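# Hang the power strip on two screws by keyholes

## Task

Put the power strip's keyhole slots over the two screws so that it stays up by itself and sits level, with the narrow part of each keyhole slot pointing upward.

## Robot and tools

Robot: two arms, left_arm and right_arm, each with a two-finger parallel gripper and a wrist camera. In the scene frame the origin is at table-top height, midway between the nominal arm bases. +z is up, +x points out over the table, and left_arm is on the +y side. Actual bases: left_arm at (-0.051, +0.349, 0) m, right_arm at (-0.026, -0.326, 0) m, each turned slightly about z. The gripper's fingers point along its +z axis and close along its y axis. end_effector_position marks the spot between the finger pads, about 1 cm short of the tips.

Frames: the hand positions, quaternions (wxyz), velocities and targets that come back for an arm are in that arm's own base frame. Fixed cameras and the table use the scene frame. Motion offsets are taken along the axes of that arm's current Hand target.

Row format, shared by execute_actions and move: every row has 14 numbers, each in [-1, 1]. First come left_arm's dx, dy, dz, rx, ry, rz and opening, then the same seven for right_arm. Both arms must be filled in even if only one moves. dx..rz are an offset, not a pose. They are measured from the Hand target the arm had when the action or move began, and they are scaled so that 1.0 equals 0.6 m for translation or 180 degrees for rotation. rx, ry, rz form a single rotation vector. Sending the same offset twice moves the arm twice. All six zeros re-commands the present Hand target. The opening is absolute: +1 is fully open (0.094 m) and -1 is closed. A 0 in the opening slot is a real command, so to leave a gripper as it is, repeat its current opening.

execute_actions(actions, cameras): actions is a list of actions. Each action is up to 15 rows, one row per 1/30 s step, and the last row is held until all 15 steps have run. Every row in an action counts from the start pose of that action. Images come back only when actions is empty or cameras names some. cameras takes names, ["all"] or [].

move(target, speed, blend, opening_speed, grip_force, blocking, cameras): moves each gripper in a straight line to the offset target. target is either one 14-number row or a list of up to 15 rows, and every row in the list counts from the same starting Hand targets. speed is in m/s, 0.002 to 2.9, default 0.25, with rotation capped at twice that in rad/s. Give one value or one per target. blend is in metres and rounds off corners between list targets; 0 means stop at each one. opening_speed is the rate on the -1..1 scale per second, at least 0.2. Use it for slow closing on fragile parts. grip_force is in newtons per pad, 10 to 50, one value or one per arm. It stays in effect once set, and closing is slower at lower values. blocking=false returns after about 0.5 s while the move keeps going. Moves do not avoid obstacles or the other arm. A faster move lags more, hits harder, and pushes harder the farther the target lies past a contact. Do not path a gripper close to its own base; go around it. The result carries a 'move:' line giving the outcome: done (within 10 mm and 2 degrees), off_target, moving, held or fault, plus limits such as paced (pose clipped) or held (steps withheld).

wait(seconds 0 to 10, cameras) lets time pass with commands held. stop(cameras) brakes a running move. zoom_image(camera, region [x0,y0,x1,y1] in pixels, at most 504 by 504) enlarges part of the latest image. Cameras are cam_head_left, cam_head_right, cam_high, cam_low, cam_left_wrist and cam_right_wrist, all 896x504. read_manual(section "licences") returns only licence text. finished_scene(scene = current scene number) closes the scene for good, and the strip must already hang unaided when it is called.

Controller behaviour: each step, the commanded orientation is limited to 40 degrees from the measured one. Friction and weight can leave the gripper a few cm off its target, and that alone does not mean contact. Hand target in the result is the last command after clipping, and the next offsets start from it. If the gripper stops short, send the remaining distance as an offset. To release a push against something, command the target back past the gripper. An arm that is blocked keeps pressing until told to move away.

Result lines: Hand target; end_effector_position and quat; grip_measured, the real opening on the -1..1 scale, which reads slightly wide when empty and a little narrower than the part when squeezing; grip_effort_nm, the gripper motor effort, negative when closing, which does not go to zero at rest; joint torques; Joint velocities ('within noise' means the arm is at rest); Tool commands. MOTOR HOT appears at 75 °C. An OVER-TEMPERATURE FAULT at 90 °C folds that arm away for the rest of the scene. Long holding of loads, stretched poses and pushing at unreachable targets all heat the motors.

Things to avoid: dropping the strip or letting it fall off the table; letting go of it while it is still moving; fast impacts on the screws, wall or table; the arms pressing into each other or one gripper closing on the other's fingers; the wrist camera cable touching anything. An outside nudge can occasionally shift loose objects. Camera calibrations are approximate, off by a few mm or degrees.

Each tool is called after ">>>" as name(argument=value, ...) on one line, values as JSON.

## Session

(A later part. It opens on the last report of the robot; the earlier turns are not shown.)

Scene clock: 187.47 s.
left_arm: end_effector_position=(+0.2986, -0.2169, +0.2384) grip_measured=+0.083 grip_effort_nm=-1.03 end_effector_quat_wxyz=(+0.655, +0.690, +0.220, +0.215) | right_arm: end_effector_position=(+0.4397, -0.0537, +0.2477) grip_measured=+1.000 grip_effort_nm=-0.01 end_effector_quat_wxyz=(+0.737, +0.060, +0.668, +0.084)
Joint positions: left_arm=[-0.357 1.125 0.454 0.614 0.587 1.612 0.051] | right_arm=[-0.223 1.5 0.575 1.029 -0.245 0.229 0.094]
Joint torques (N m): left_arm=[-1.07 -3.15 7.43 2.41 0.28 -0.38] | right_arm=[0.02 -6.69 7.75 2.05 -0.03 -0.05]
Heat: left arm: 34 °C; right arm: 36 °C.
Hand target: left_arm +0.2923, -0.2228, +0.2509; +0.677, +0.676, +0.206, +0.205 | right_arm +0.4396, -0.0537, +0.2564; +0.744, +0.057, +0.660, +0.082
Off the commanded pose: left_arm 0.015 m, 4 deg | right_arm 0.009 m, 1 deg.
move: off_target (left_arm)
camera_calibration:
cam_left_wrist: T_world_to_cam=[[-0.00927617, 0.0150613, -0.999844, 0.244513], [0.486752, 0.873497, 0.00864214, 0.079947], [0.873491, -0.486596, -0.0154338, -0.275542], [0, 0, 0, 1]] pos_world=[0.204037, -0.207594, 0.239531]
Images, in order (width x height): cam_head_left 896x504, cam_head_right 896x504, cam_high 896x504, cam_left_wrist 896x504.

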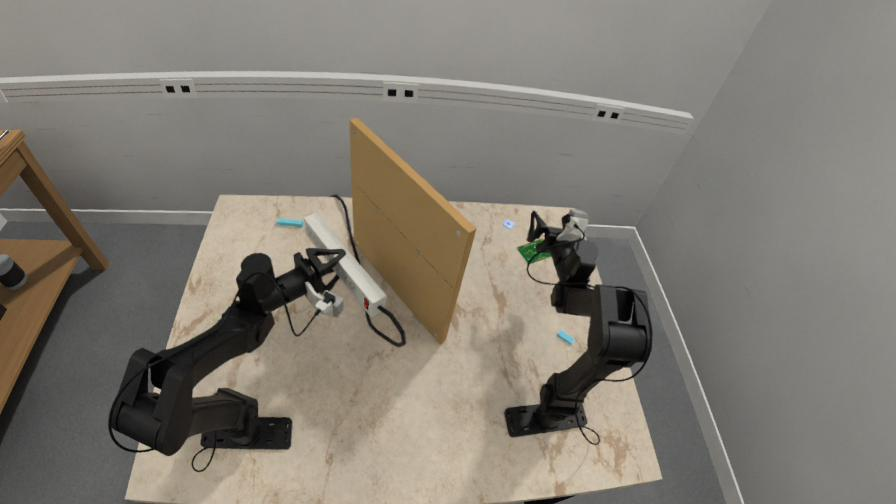

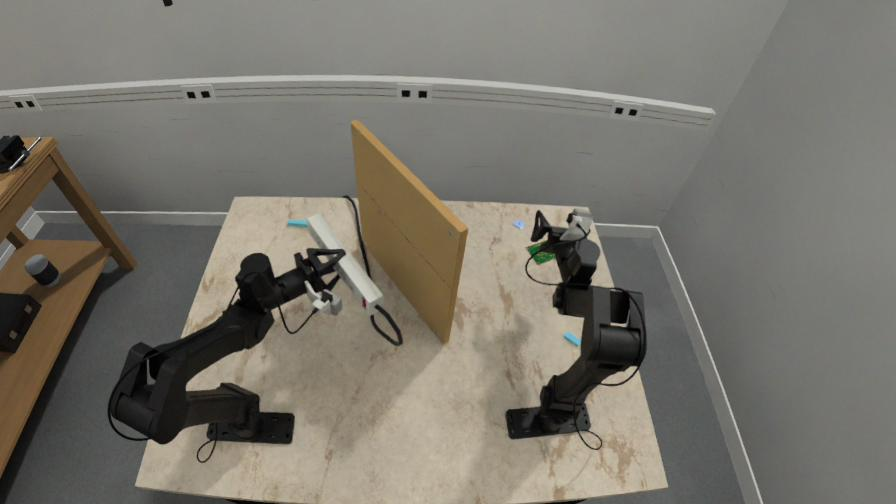

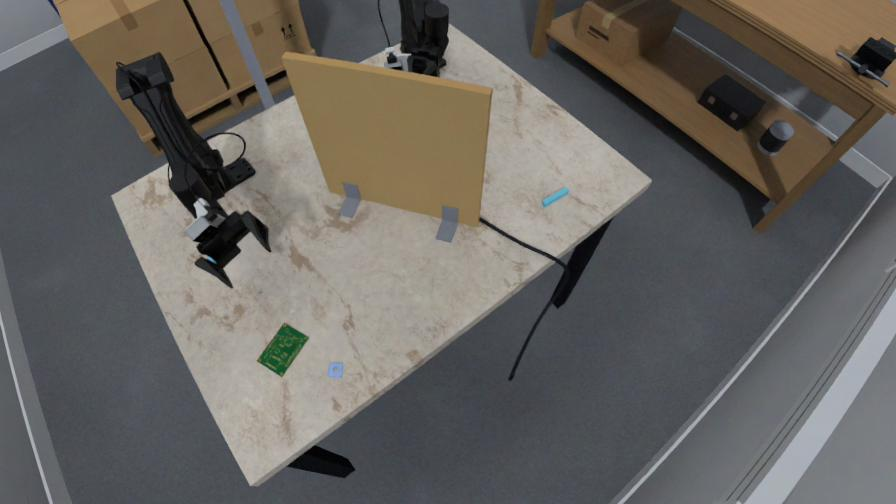

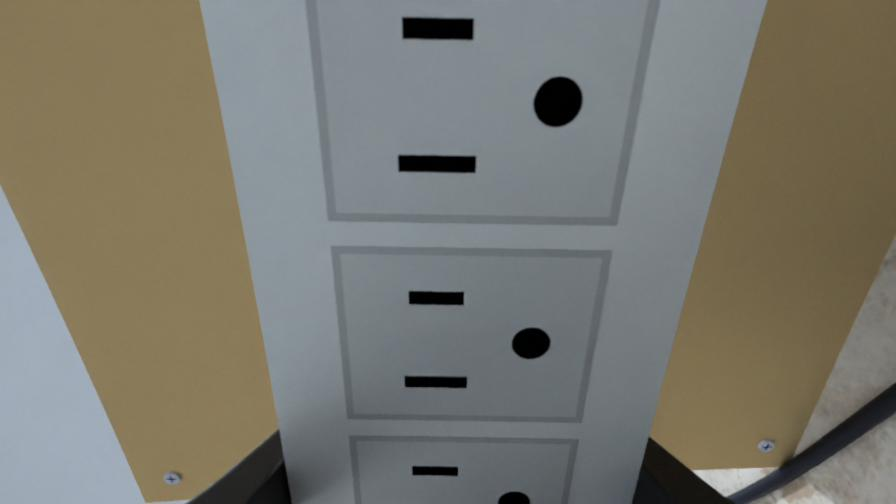

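>>> move(target=[-0.01,0,0.117,-0.016,-0.0067,0.010,-0.4,0,0,0,0,0,0,1], cameras=["cam_head_left","cam_head_right","cam_left_wrist"], speed=0.12)

>>> zoom_image(camera="cam_head_left", region=[330, 190, 450, 310])

>>> zoom_image(camera="cam_head_right", region=[330, 190, 450, 310])

Scene clock: 226.93 s.
left_arm: end_effector_position=(+0.3252, -0.2749, +0.2182) grip_measured=+0.083 grip_effort_nm=-1.03 end_effector_quat_wxyz=(+0.659, +0.692, +0.205, +0.209) | right_arm: end_effector_position=(+0.4397, -0.0537, +0.2477) grip_measured=+1.000 grip_effort_nm=-0.01 end_effector_quat_wxyz=(+0.737, +0.060, +0.668, +0.084)
Joint positions: left_arm=[-0.515 1.436 0.555 0.833 0.46 1.611 0.051] | right_arm=[-0.223 1.5 0.575 1.029 -0.245 0.229 0.094]
Joint torques (N m): left_arm=[-1.14 -5.14 10.61 2.53 0.15 -0.32] | right_arm=[-0.01 -6.76 7.88 2.06 0 -0.05]
Heat: left arm: 43 °C; right arm: 37 °C.
Hand target: left_arm +0.3263, -0.2845, +0.2507; +0.692, +0.664, +0.183, +0.214 | right_arm +0.4396, -0.0537, +0.2564; +0.744, +0.057, +0.660, +0.082
Off the commanded pose: left_arm 0.034 m, 6 deg | right_arm 0.009 m, 1 deg.
move: off_target (left_arm)
camera_calibration:
cam_left_wrist: T_world_to_cam=[[0.00212867, 0.016532, -0.999861, 0.222081], [0.513471, 0.857971, 0.0152791, 0.103394], [0.858104, -0.513432, -0.00666235, -0.331679], [0, 0, 0, 1]] pos_world=[0.231052, -0.262676, 0.218261]
Images, in order (width x height): cam_head_left 896x504, cam_head_right 896x504, cam_left_wrist 896x504.

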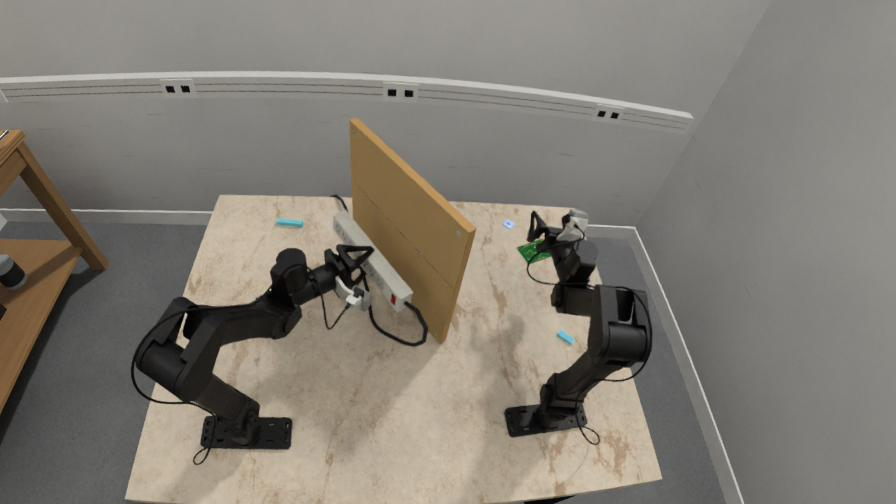

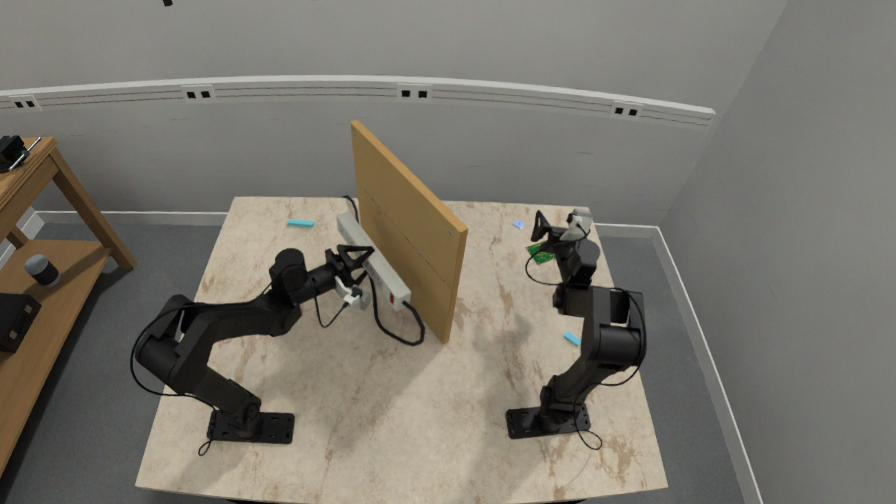

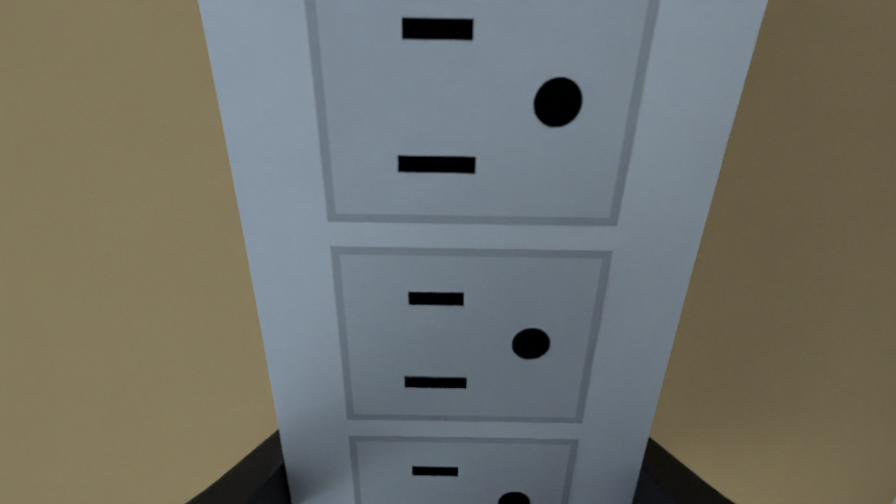

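Scaled by 4.200 from the camera's 896x504 image, which has a finer 1280x720 frame.

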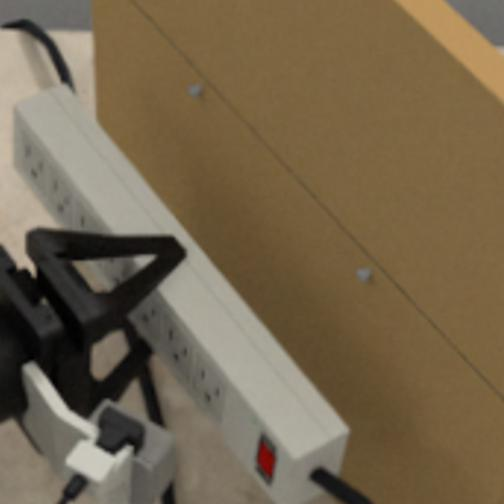

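Scaled by 4.200 from the camera's 896x504 image, which has a finer 1280x720 frame.

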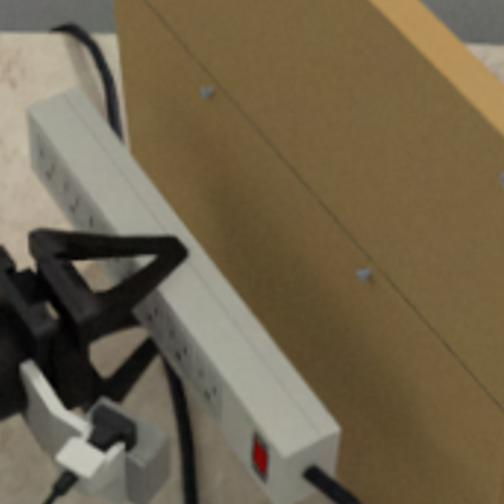

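>>> zoom_image(camera="cam_head_left", region=[325, 195, 375, 245])

>>> zoom_image(camera="cam_head_right", region=[325, 195, 375, 245])

>>> zoom_image(camera="cam_head_left", region=[380, 240, 430, 290])

>>> zoom_image(camera="cam_head_right", region=[380, 240, 430, 290])

>>> zoom_image(camera="cam_head_left", region=[380, 280, 420, 320])

>>> zoom_image(camera="cam_head_right", region=[380, 280, 420, 320])

Scaled by 10.080 from the camera's 896x504 image, which has a finer 1280x720 frame.

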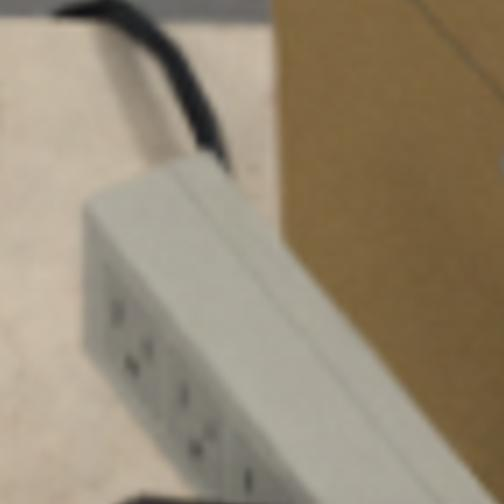

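Scaled by 10.080 from the camera's 896x504 image, which has a finer 1280x720 frame.

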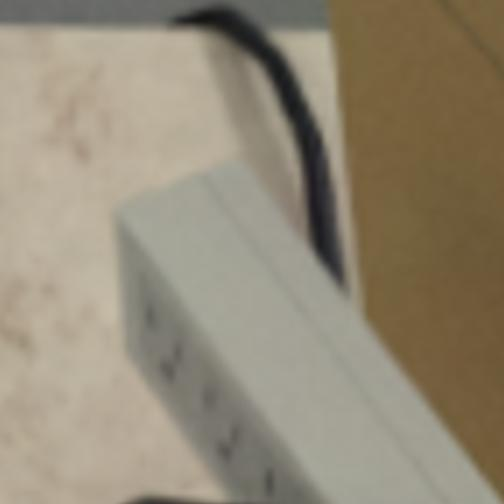

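Scaled by 10.080 from the camera's 896x504 image, which has a finer 1280x720 frame.

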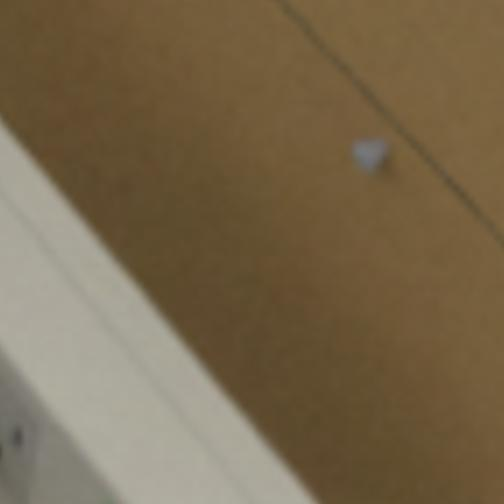

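Scaled by 10.080 from the camera's 896x504 image, which has a finer 1280x720 frame.

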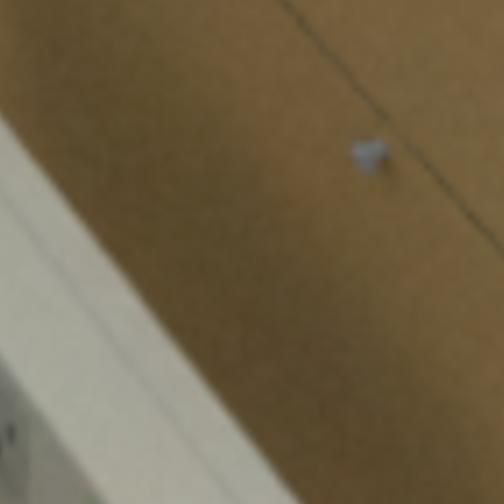

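Scaled by 12.600 from the camera's 896x504 image, which has a finer 1280x720 frame.

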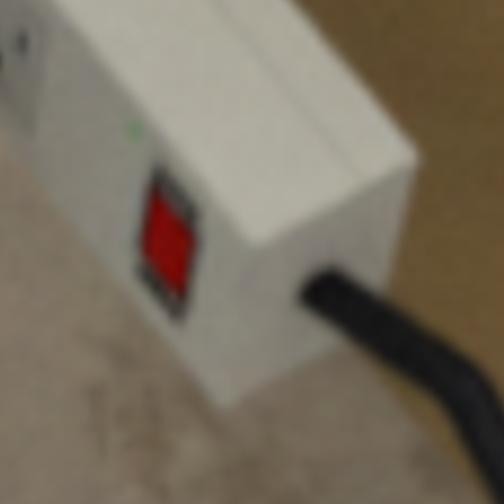

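Scaled by 12.600 from the camera's 896x504 image, which has a finer 1280x720 frame.

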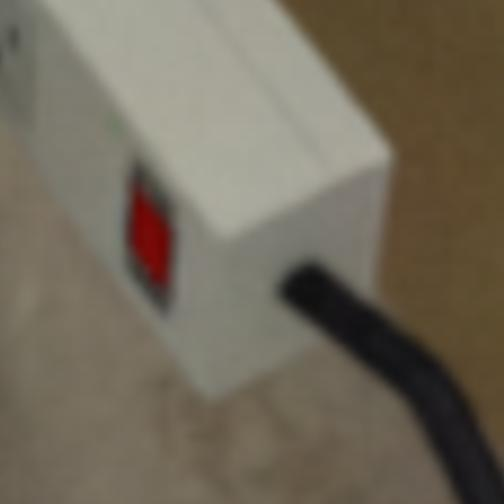

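>>> move(target=[0.012,0.073,0,-0.014,0,-0.008,-0.4,0,0,0,0,0,0,1], cameras=["cam_head_left","cam_head_right"], speed=0.12)

>>> zoom_image(camera="cam_head_left", region=[330, 180, 450, 300])

>>> zoom_image(camera="cam_head_right", region=[330, 180, 450, 300])

Scene clock: 252.40 s.
left_arm: end_effector_position=(+0.3336, -0.2767, +0.2577) grip_measured=+0.083 grip_effort_nm=-1.03 end_effector_quat_wxyz=(+0.677, +0.675, +0.208, +0.207) | right_arm: end_effector_position=(+0.4397, -0.0537, +0.2477) grip_measured=+1.000 grip_effort_nm=-0.01 end_effector_quat_wxyz=(+0.737, +0.060, +0.668, +0.084)
Joint positions: left_arm=[-0.506 1.394 0.651 0.745 0.469 1.569 0.051] | right_arm=[-0.223 1.5 0.575 1.029 -0.245 0.229 0.094]
Joint torques (N m): left_arm=[0.08 -7.45 10.69 2.29 0.27 -0.38] | right_arm=[-0.05 -6.67 7.76 2.07 0 0]
Heat: left arm: 49 °C; right arm: 38 °C.
Hand target: left_arm +0.3301, -0.2795, +0.2948; +0.710, +0.646, +0.187, +0.209 | right_arm +0.4396, -0.0537, +0.2564; +0.744, +0.057, +0.660, +0.082
Off the commanded pose: left_arm 0.037 m, 6 deg | right_arm 0.009 m, 1 deg.
move: off_target (left_arm)
Images, in order (width x height): cam_head_left 896x504, cam_head_right 896x504.

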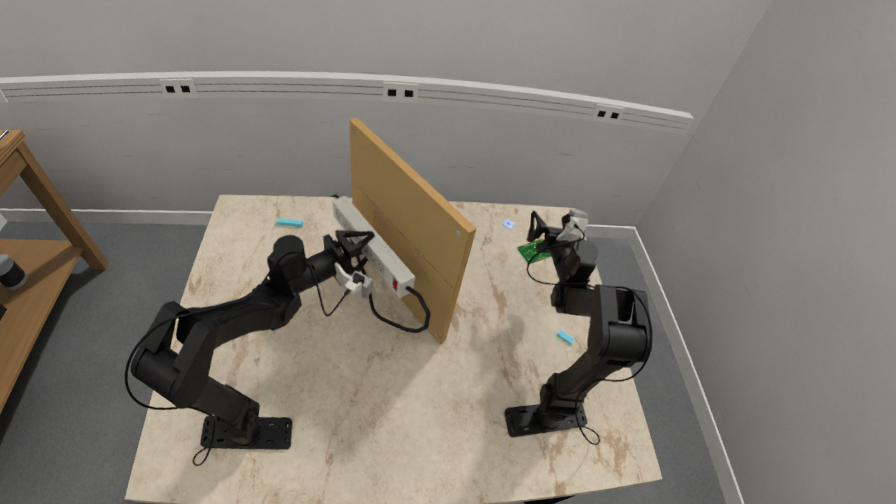

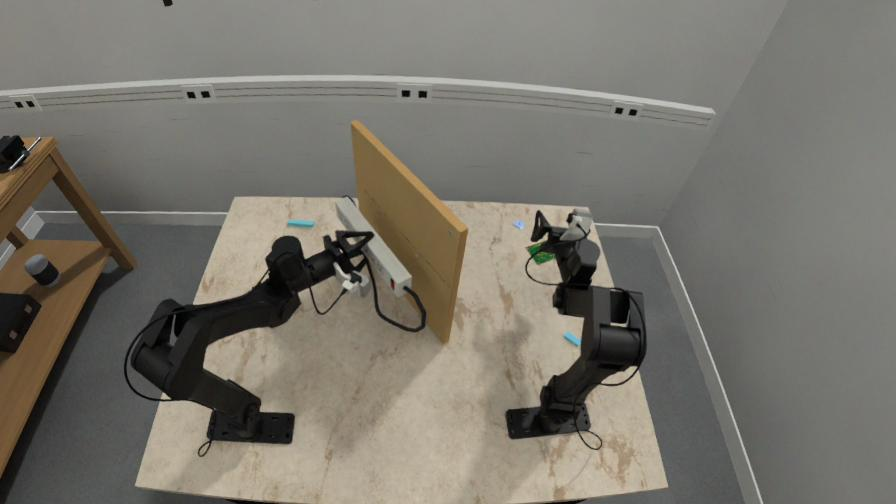

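Scaled by 4.200 from the camera's 896x504 image, which has a finer 1280x720 frame.

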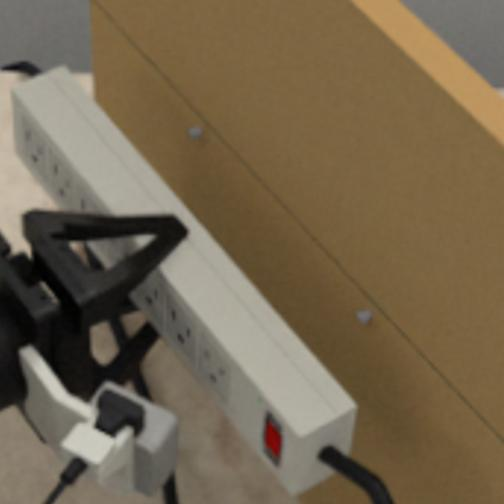

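Scaled by 4.200 from the camera's 896x504 image, which has a finer 1280x720 frame.

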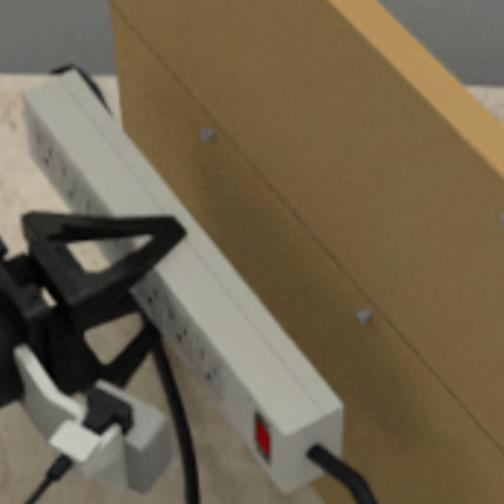

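>>> move(target=[0.007,0,0.063,0,0,0,-0.4,0,0,0,0,0,0,1], cameras=["cam_head_left","cam_head_right"], speed=0.08)

>>> zoom_image(camera="cam_head_left", region=[340, 170, 450, 280])

>>> zoom_image(camera="cam_head_right", region=[340, 170, 450, 280])

Scene clock: 266.20 s.
left_arm: end_effector_position=(+0.3544, -0.3004, +0.2656) grip_measured=+0.083 grip_effort_nm=-1.02 end_effector_quat_wxyz=(+0.679, +0.674, +0.205, +0.208) | right_arm: end_effector_position=(+0.4397, -0.0537, +0.2477) grip_measured=+1.000 grip_effort_nm=-0.01 end_effector_quat_wxyz=(+0.737, +0.060, +0.668, +0.084)
Joint positions: left_arm=[-0.539 1.503 0.773 0.739 0.439 1.569 0.051] | right_arm=[-0.223 1.5 0.575 1.029 -0.245 0.229 0.094]
Joint torques (N m): left_arm=[-1.18 -6.3 11.47 2.39 0.11 -0.34] | right_arm=[0.03 -6.69 7.79 2.04 0.01 -0.03]
Heat: left arm: 49 °C; right arm: 38 °C.
Hand target: left_arm +0.3538, -0.3089, +0.2984; +0.710, +0.646, +0.187, +0.209 | right_arm +0.4396, -0.0537, +0.2564; +0.744, +0.057, +0.660, +0.082
Off the commanded pose: left_arm 0.034 m, 5 deg | right_arm 0.009 m, 1 deg.
move: off_target (left_arm)
Images, in order (width x height): cam_head_left 896x504, cam_head_right 896x504.

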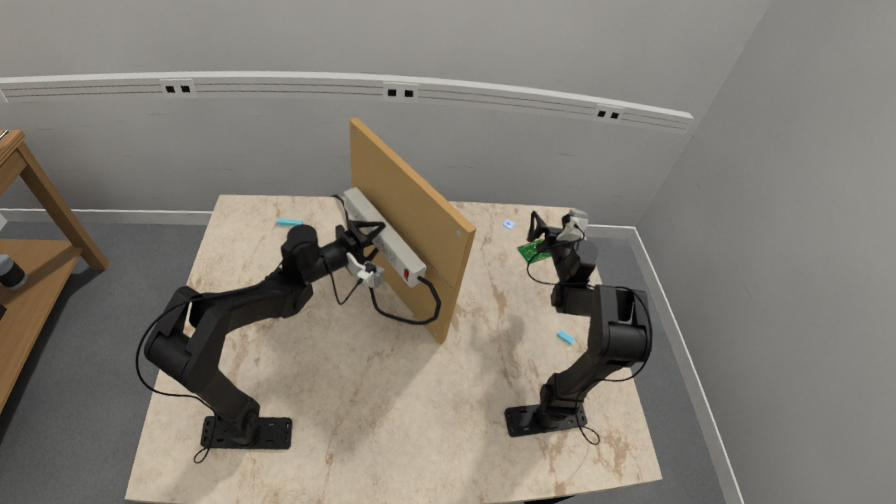

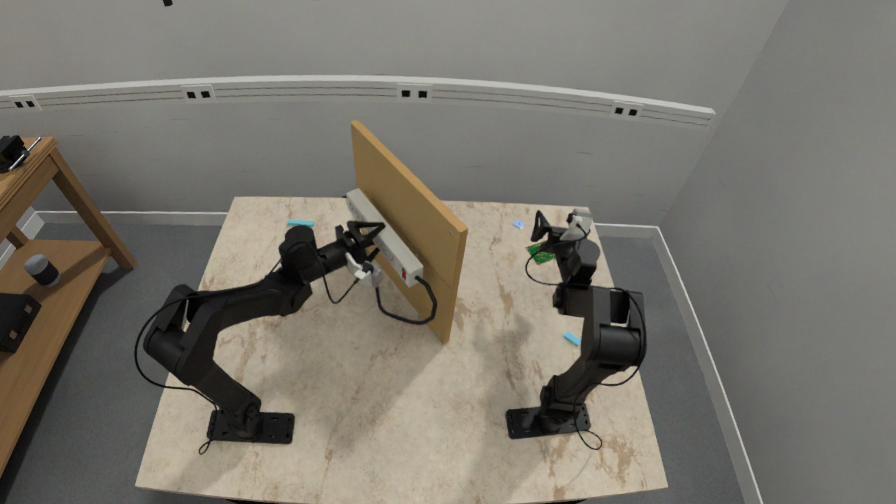

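Scaled by 4.582 from the camera's 896x504 image, which has a finer 1280x720 frame.

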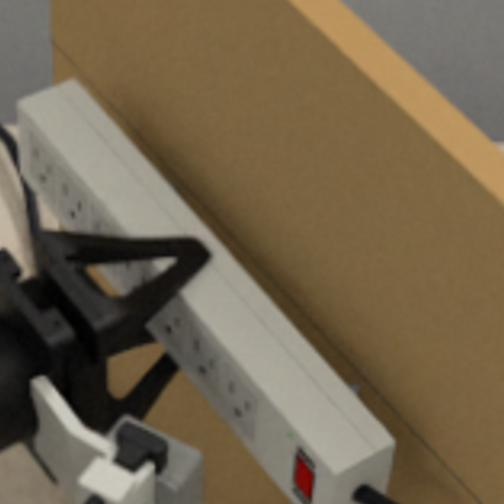

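Scaled by 4.582 from the camera's 896x504 image, which has a finer 1280x720 frame.

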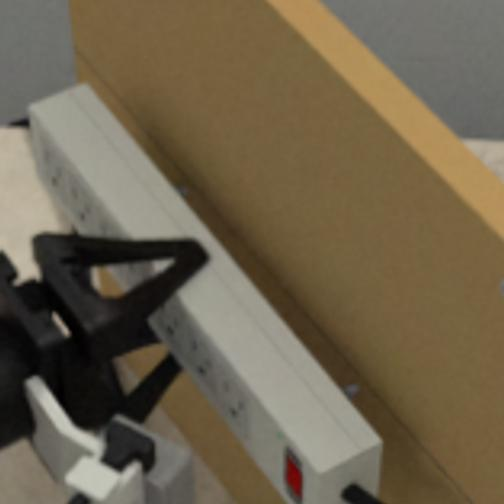

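>>> move(target=[0,-0.02,0.008,0,0,-0.0055,-0.4,0,0,0,0,0,0,1], cameras=["cam_head_left","cam_head_right","cam_high"], speed=0.08)

>>> zoom_image(camera="cam_head_left", region=[340, 170, 450, 280])

>>> zoom_image(camera="cam_head_right", region=[340, 170, 450, 280])

Scene clock: 275.87 s.
left_arm: end_effector_position=(+0.3583, -0.3054, +0.2540) grip_measured=+0.083 grip_effort_nm=-1.03 end_effector_quat_wxyz=(+0.677, +0.675, +0.212, +0.200) | right_arm: end_effector_position=(+0.4397, -0.0537, +0.2477) grip_measured=+1.000 grip_effort_nm=-0.01 end_effector_quat_wxyz=(+0.737, +0.060, +0.668, +0.084)
Joint positions: left_arm=[-0.547 1.546 0.773 0.771 0.432 1.555 0.051] | right_arm=[-0.223 1.5 0.575 1.029 -0.245 0.229 0.094]
Joint torques (N m): left_arm=[-1.25 -6.5 10.5 2.58 0.1 -0.36] | right_arm=[-0.13 -6.69 7.9 2.04 0 -0.01]
Heat: left arm: 50 °C; right arm: 38 °C.
Hand target: left_arm +0.3570, -0.3140, +0.2868; +0.711, +0.645, +0.192, +0.203 | right_arm +0.4396, -0.0537, +0.2564; +0.744, +0.057, +0.660, +0.082
Off the commanded pose: left_arm 0.034 m, 6 deg | right_arm 0.009 m, 1 deg.
move: off_target (left_arm)
Images, in order (width x height): cam_head_left 896x504, cam_head_right 896x504, cam_high 896x504.

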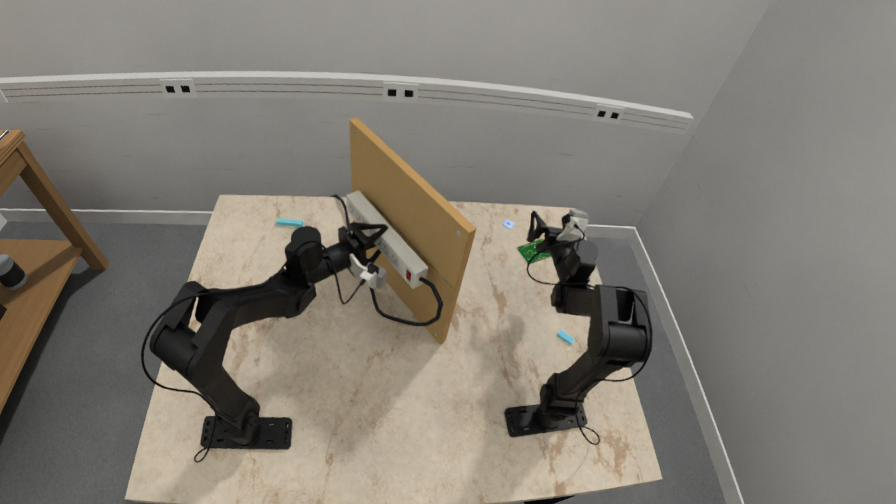

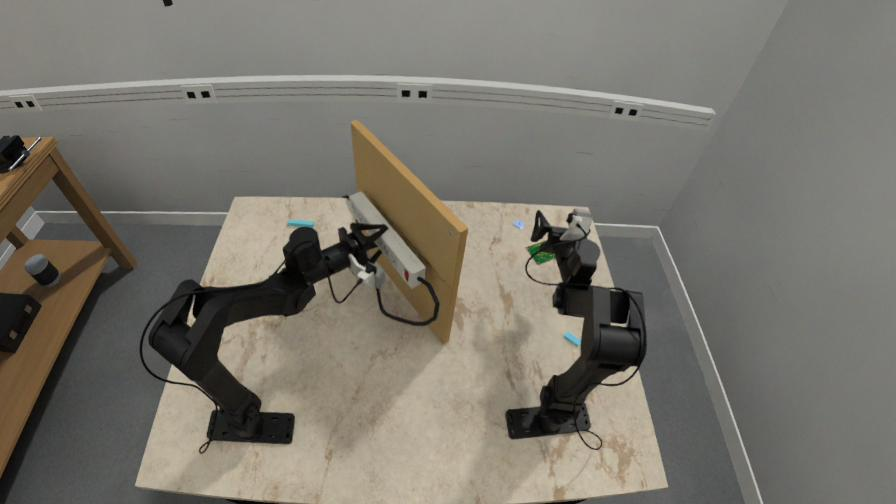

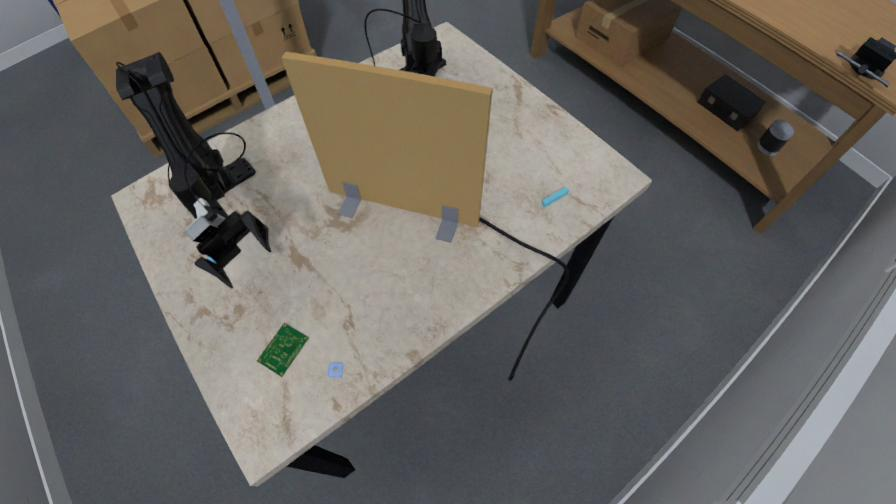

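Scaled by 4.582 from the camera's 896x504 image, which has a finer 1280x720 frame.

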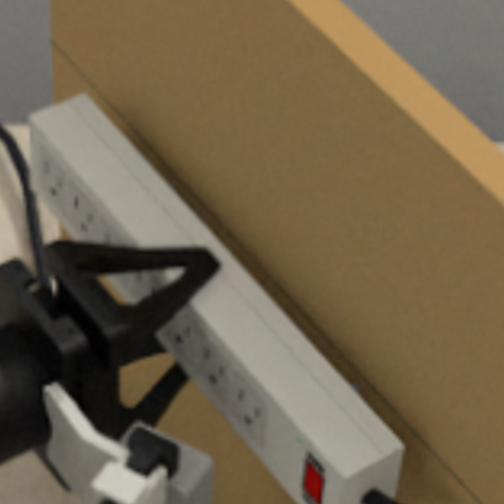

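Scaled by 4.582 from the camera's 896x504 image, which has a finer 1280x720 frame.

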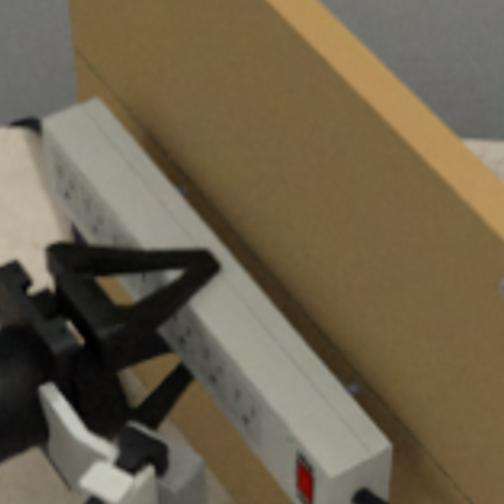

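>>> move(target=[0,-0.005,0.018,0,0,0,-0.4,0,0,0,0,0,0,1], cameras=["cam_head_left","cam_head_right"], speed=0.05)

>>> zoom_image(camera="cam_head_left", region=[340, 170, 450, 280])

>>> zoom_image(camera="cam_head_right", region=[340, 170, 450, 280])

Scene clock: 282.30 s.
left_arm: end_effector_position=(+0.3625, -0.3137, +0.2489) grip_measured=+0.083 grip_effort_nm=-1.03 end_effector_quat_wxyz=(+0.676, +0.677, +0.213, +0.198) | right_arm: end_effector_position=(+0.4397, -0.0537, +0.2477) grip_measured=+1.000 grip_effort_nm=-0.01 end_effector_quat_wxyz=(+0.737, +0.060, +0.668, +0.084)
Joint positions: left_arm=[-0.562 1.584 0.795 0.78 0.418 1.555 0.051] | right_arm=[-0.223 1.5 0.575 1.029 -0.245 0.229 0.094]
Joint torques (N m): left_arm=[-1.22 -6.72 11.19 2.6 0.1 -0.35] | right_arm=[-0.02 -6.65 7.94 2.07 0.01 0.01]
Heat: left arm: 50 °C; right arm: 38 °C.
Hand target: left_arm +0.3628, -0.3233, +0.2849; +0.711, +0.645, +0.192, +0.203 | right_arm +0.4396, -0.0537, +0.2564; +0.744, +0.057, +0.660, +0.082
Off the commanded pose: left_arm 0.037 m, 6 deg | right_arm 0.009 m, 1 deg.
move: off_target (left_arm)
Images, in order (width x height): cam_head_left 896x504, cam_head_right 896x504.

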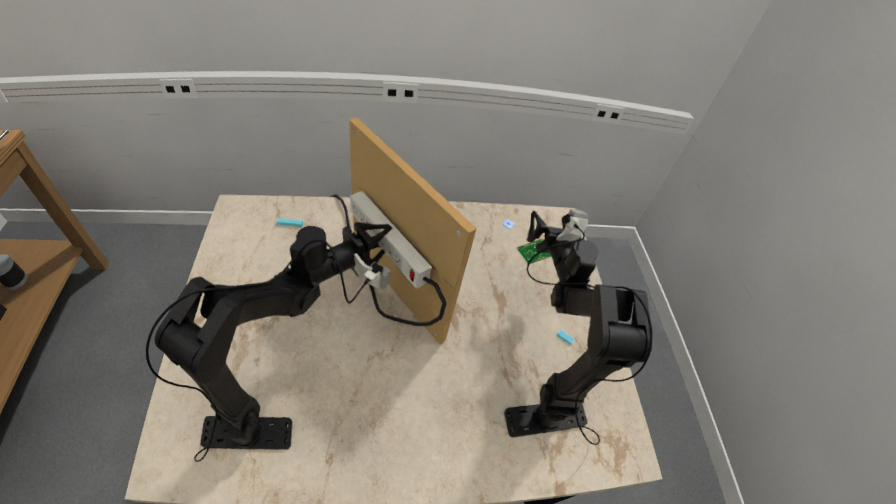

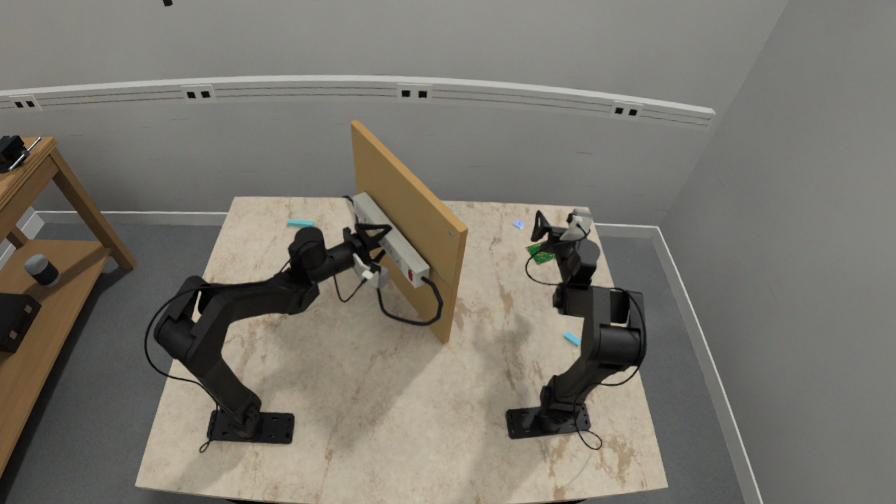

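Scaled by 4.582 from the camera's 896x504 image, which has a finer 1280x720 frame.

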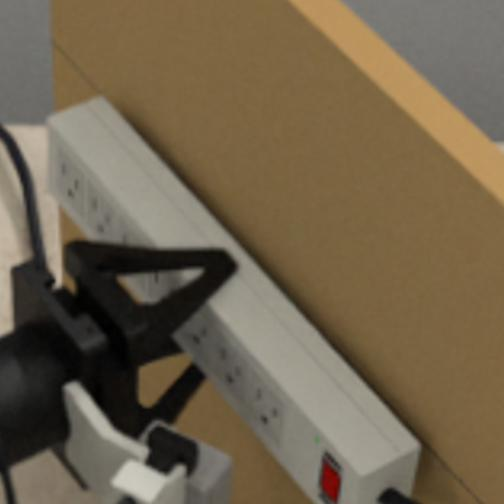

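Scaled by 4.582 from the camera's 896x504 image, which has a finer 1280x720 frame.

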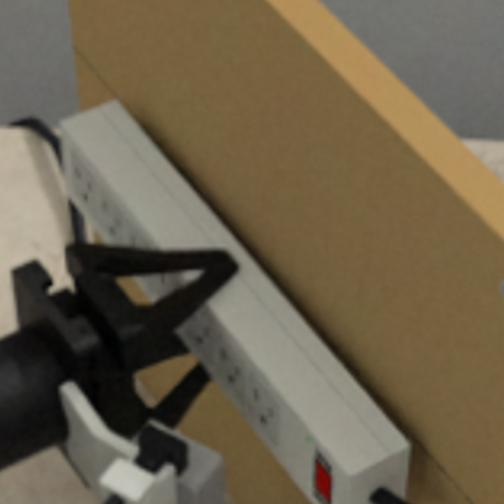

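>>> move(target=[0.004,0,0.014,0,0,0,-0.4,0,0,0,0,0,0,1], cameras=["cam_head_left","cam_head_right"], speed=0.05)

>>> zoom_image(camera="cam_head_left", region=[340, 170, 450, 280])

>>> zoom_image(camera="cam_head_right", region=[340, 170, 450, 280])

Scene clock: 290.27 s.
left_arm: end_effector_position=(+0.3684, -0.3172, +0.2504) grip_measured=+0.083 grip_effort_nm=-1.03 end_effector_quat_wxyz=(+0.676, +0.676, +0.214, +0.200) | right_arm: end_effector_position=(+0.4397, -0.0537, +0.2477) grip_measured=+1.000 grip_effort_nm=-0.01 end_effector_quat_wxyz=(+0.737, +0.060, +0.668, +0.084)
Joint positions: left_arm=[-0.563 1.607 0.822 0.78 0.413 1.555 0.051] | right_arm=[-0.223 1.5 0.575 1.029 -0.245 0.229 0.094]
Joint torques (N m): left_arm=[-1.44 -6.41 11.88 2.55 0.1 -0.35] | right_arm=[-0.06 -6.75 7.94 2.05 0.02 -0.01]
Heat: left arm: 51 °C; right arm: 38 °C.
Hand target: left_arm +0.3696, -0.3289, +0.2858; +0.711, +0.645, +0.192, +0.203 | right_arm +0.4396, -0.0537, +0.2564; +0.744, +0.057, +0.660, +0.082
Off the commanded pose: left_arm 0.037 m, 6 deg | right_arm 0.009 m, 1 deg.
move: off_target (left_arm)
Images, in order (width x height): cam_head_left 896x504, cam_head_right 896x504.

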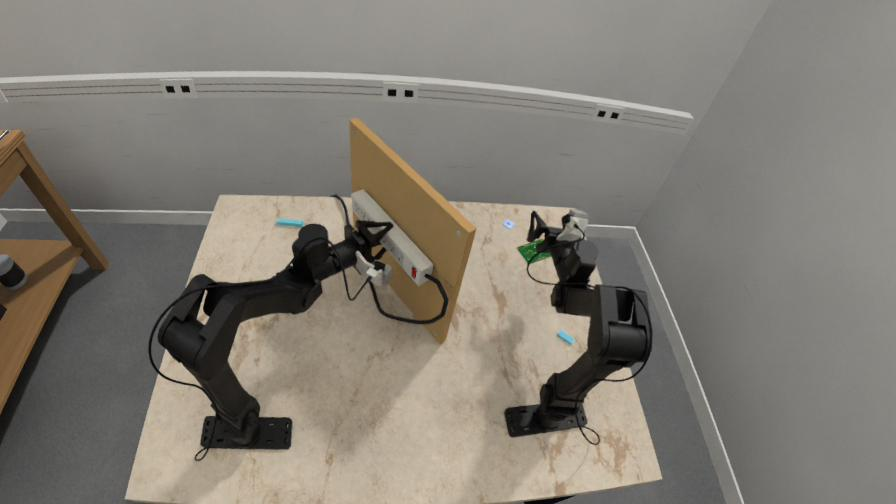

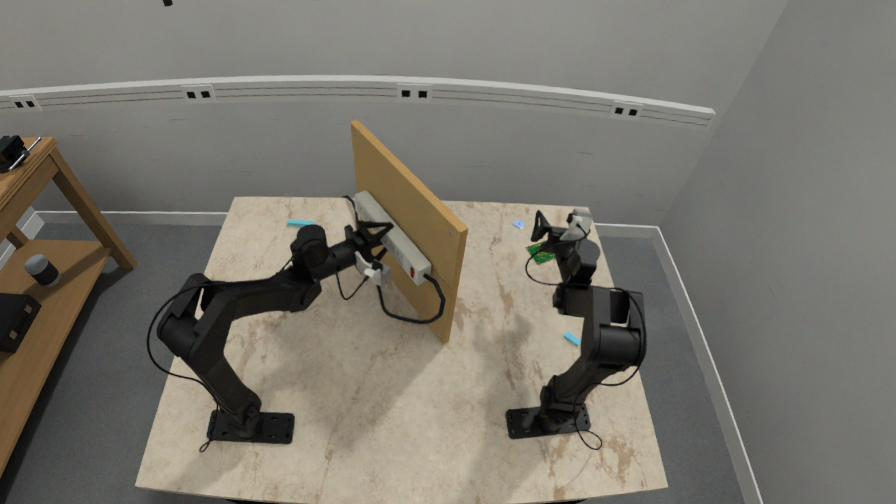

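Scaled by 4.582 from the camera's 896x504 image, which has a finer 1280x720 frame.

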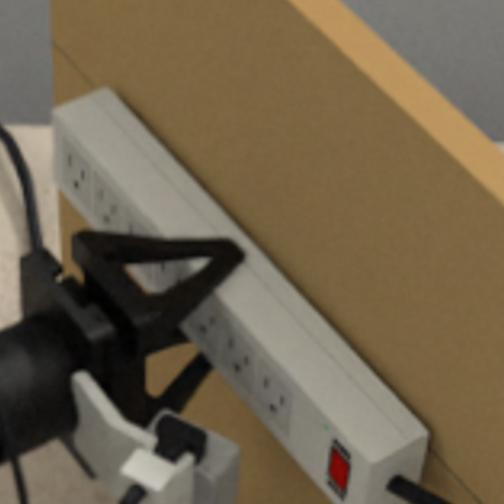

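Scaled by 4.582 from the camera's 896x504 image, which has a finer 1280x720 frame.

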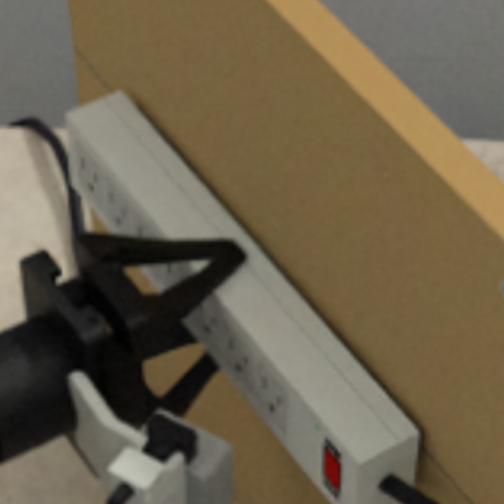

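>>> move(target=[0,0,0.02,0,0,0,-0.4,0,0,0,0,0,0,1], cameras=["cam_head_left","cam_head_right"], speed=0.05)

>>> zoom_image(camera="cam_head_left", region=[340, 170, 450, 280])

>>> zoom_image(camera="cam_head_right", region=[340, 170, 450, 280])

Scene clock: 296.37 s.
left_arm: end_effector_position=(+0.3688, -0.3176, +0.2499) grip_measured=+0.083 grip_effort_nm=-1.03 end_effector_quat_wxyz=(+0.676, +0.676, +0.214, +0.200) | right_arm: end_effector_position=(+0.4397, -0.0537, +0.2477) grip_measured=+1.000 grip_effort_nm=-0.01 end_effector_quat_wxyz=(+0.737, +0.060, +0.668, +0.084)
Joint positions: left_arm=[-0.563 1.61 0.824 0.78 0.414 1.555 0.051] | right_arm=[-0.223 1.5 0.575 1.029 -0.245 0.229 0.094]
Joint torques (N m): left_arm=[-2.85 -4.29 14.83 2.49 -0.05 -0.34] | right_arm=[-0.08 -6.76 7.95 2.08 0.02 0]
Heat: left arm: 51 °C; right arm: 38 °C.
Hand target: left_arm +0.3759, -0.3391, +0.2867; +0.711, +0.645, +0.192, +0.203 | right_arm +0.4396, -0.0537, +0.2564; +0.744, +0.057, +0.660, +0.082
Off the commanded pose: left_arm 0.043 m, 6 deg | right_arm 0.009 m, 1 deg.
move: off_target (left_arm)
Images, in order (width x height): cam_head_left 896x504, cam_head_right 896x504.

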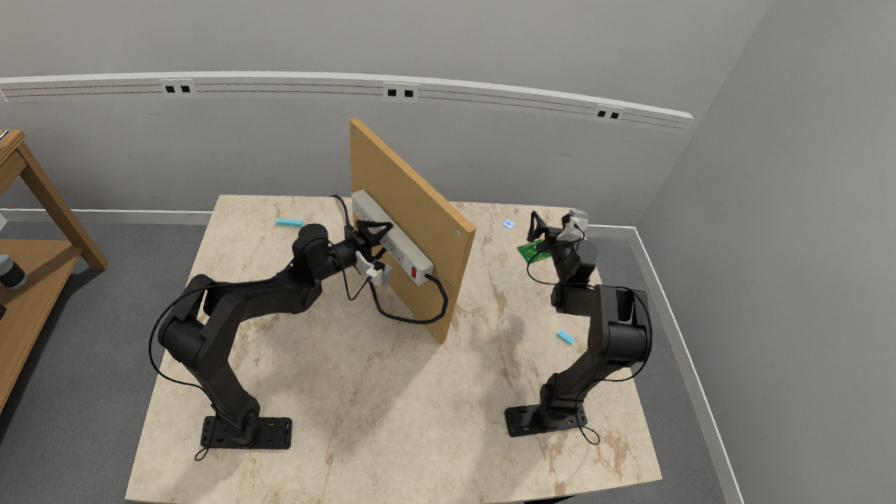

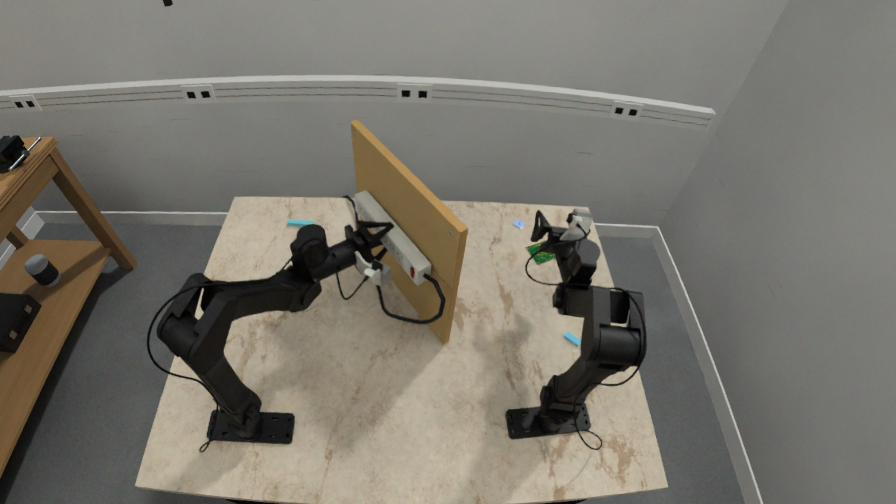

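Scaled by 4.582 from the camera's 896x504 image, which has a finer 1280x720 frame.

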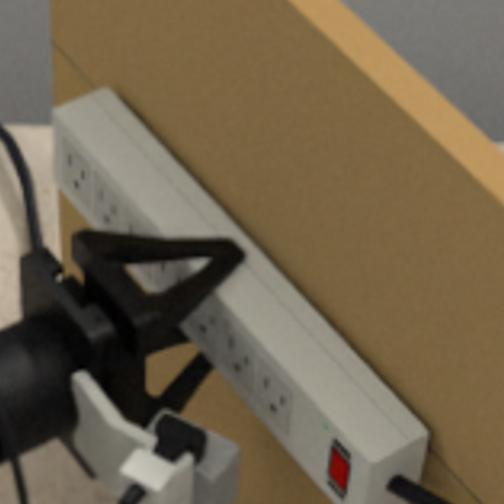

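Scaled by 4.582 from the camera's 896x504 image, which has a finer 1280x720 frame.

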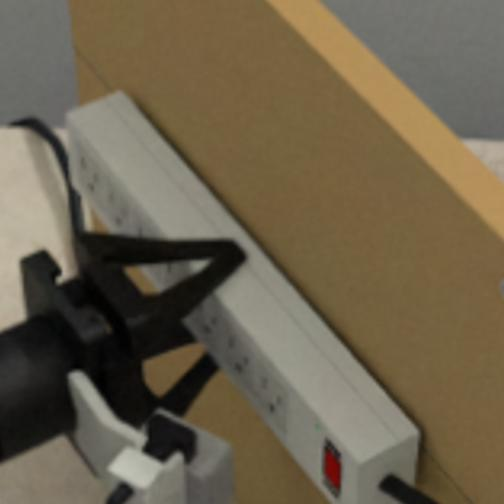

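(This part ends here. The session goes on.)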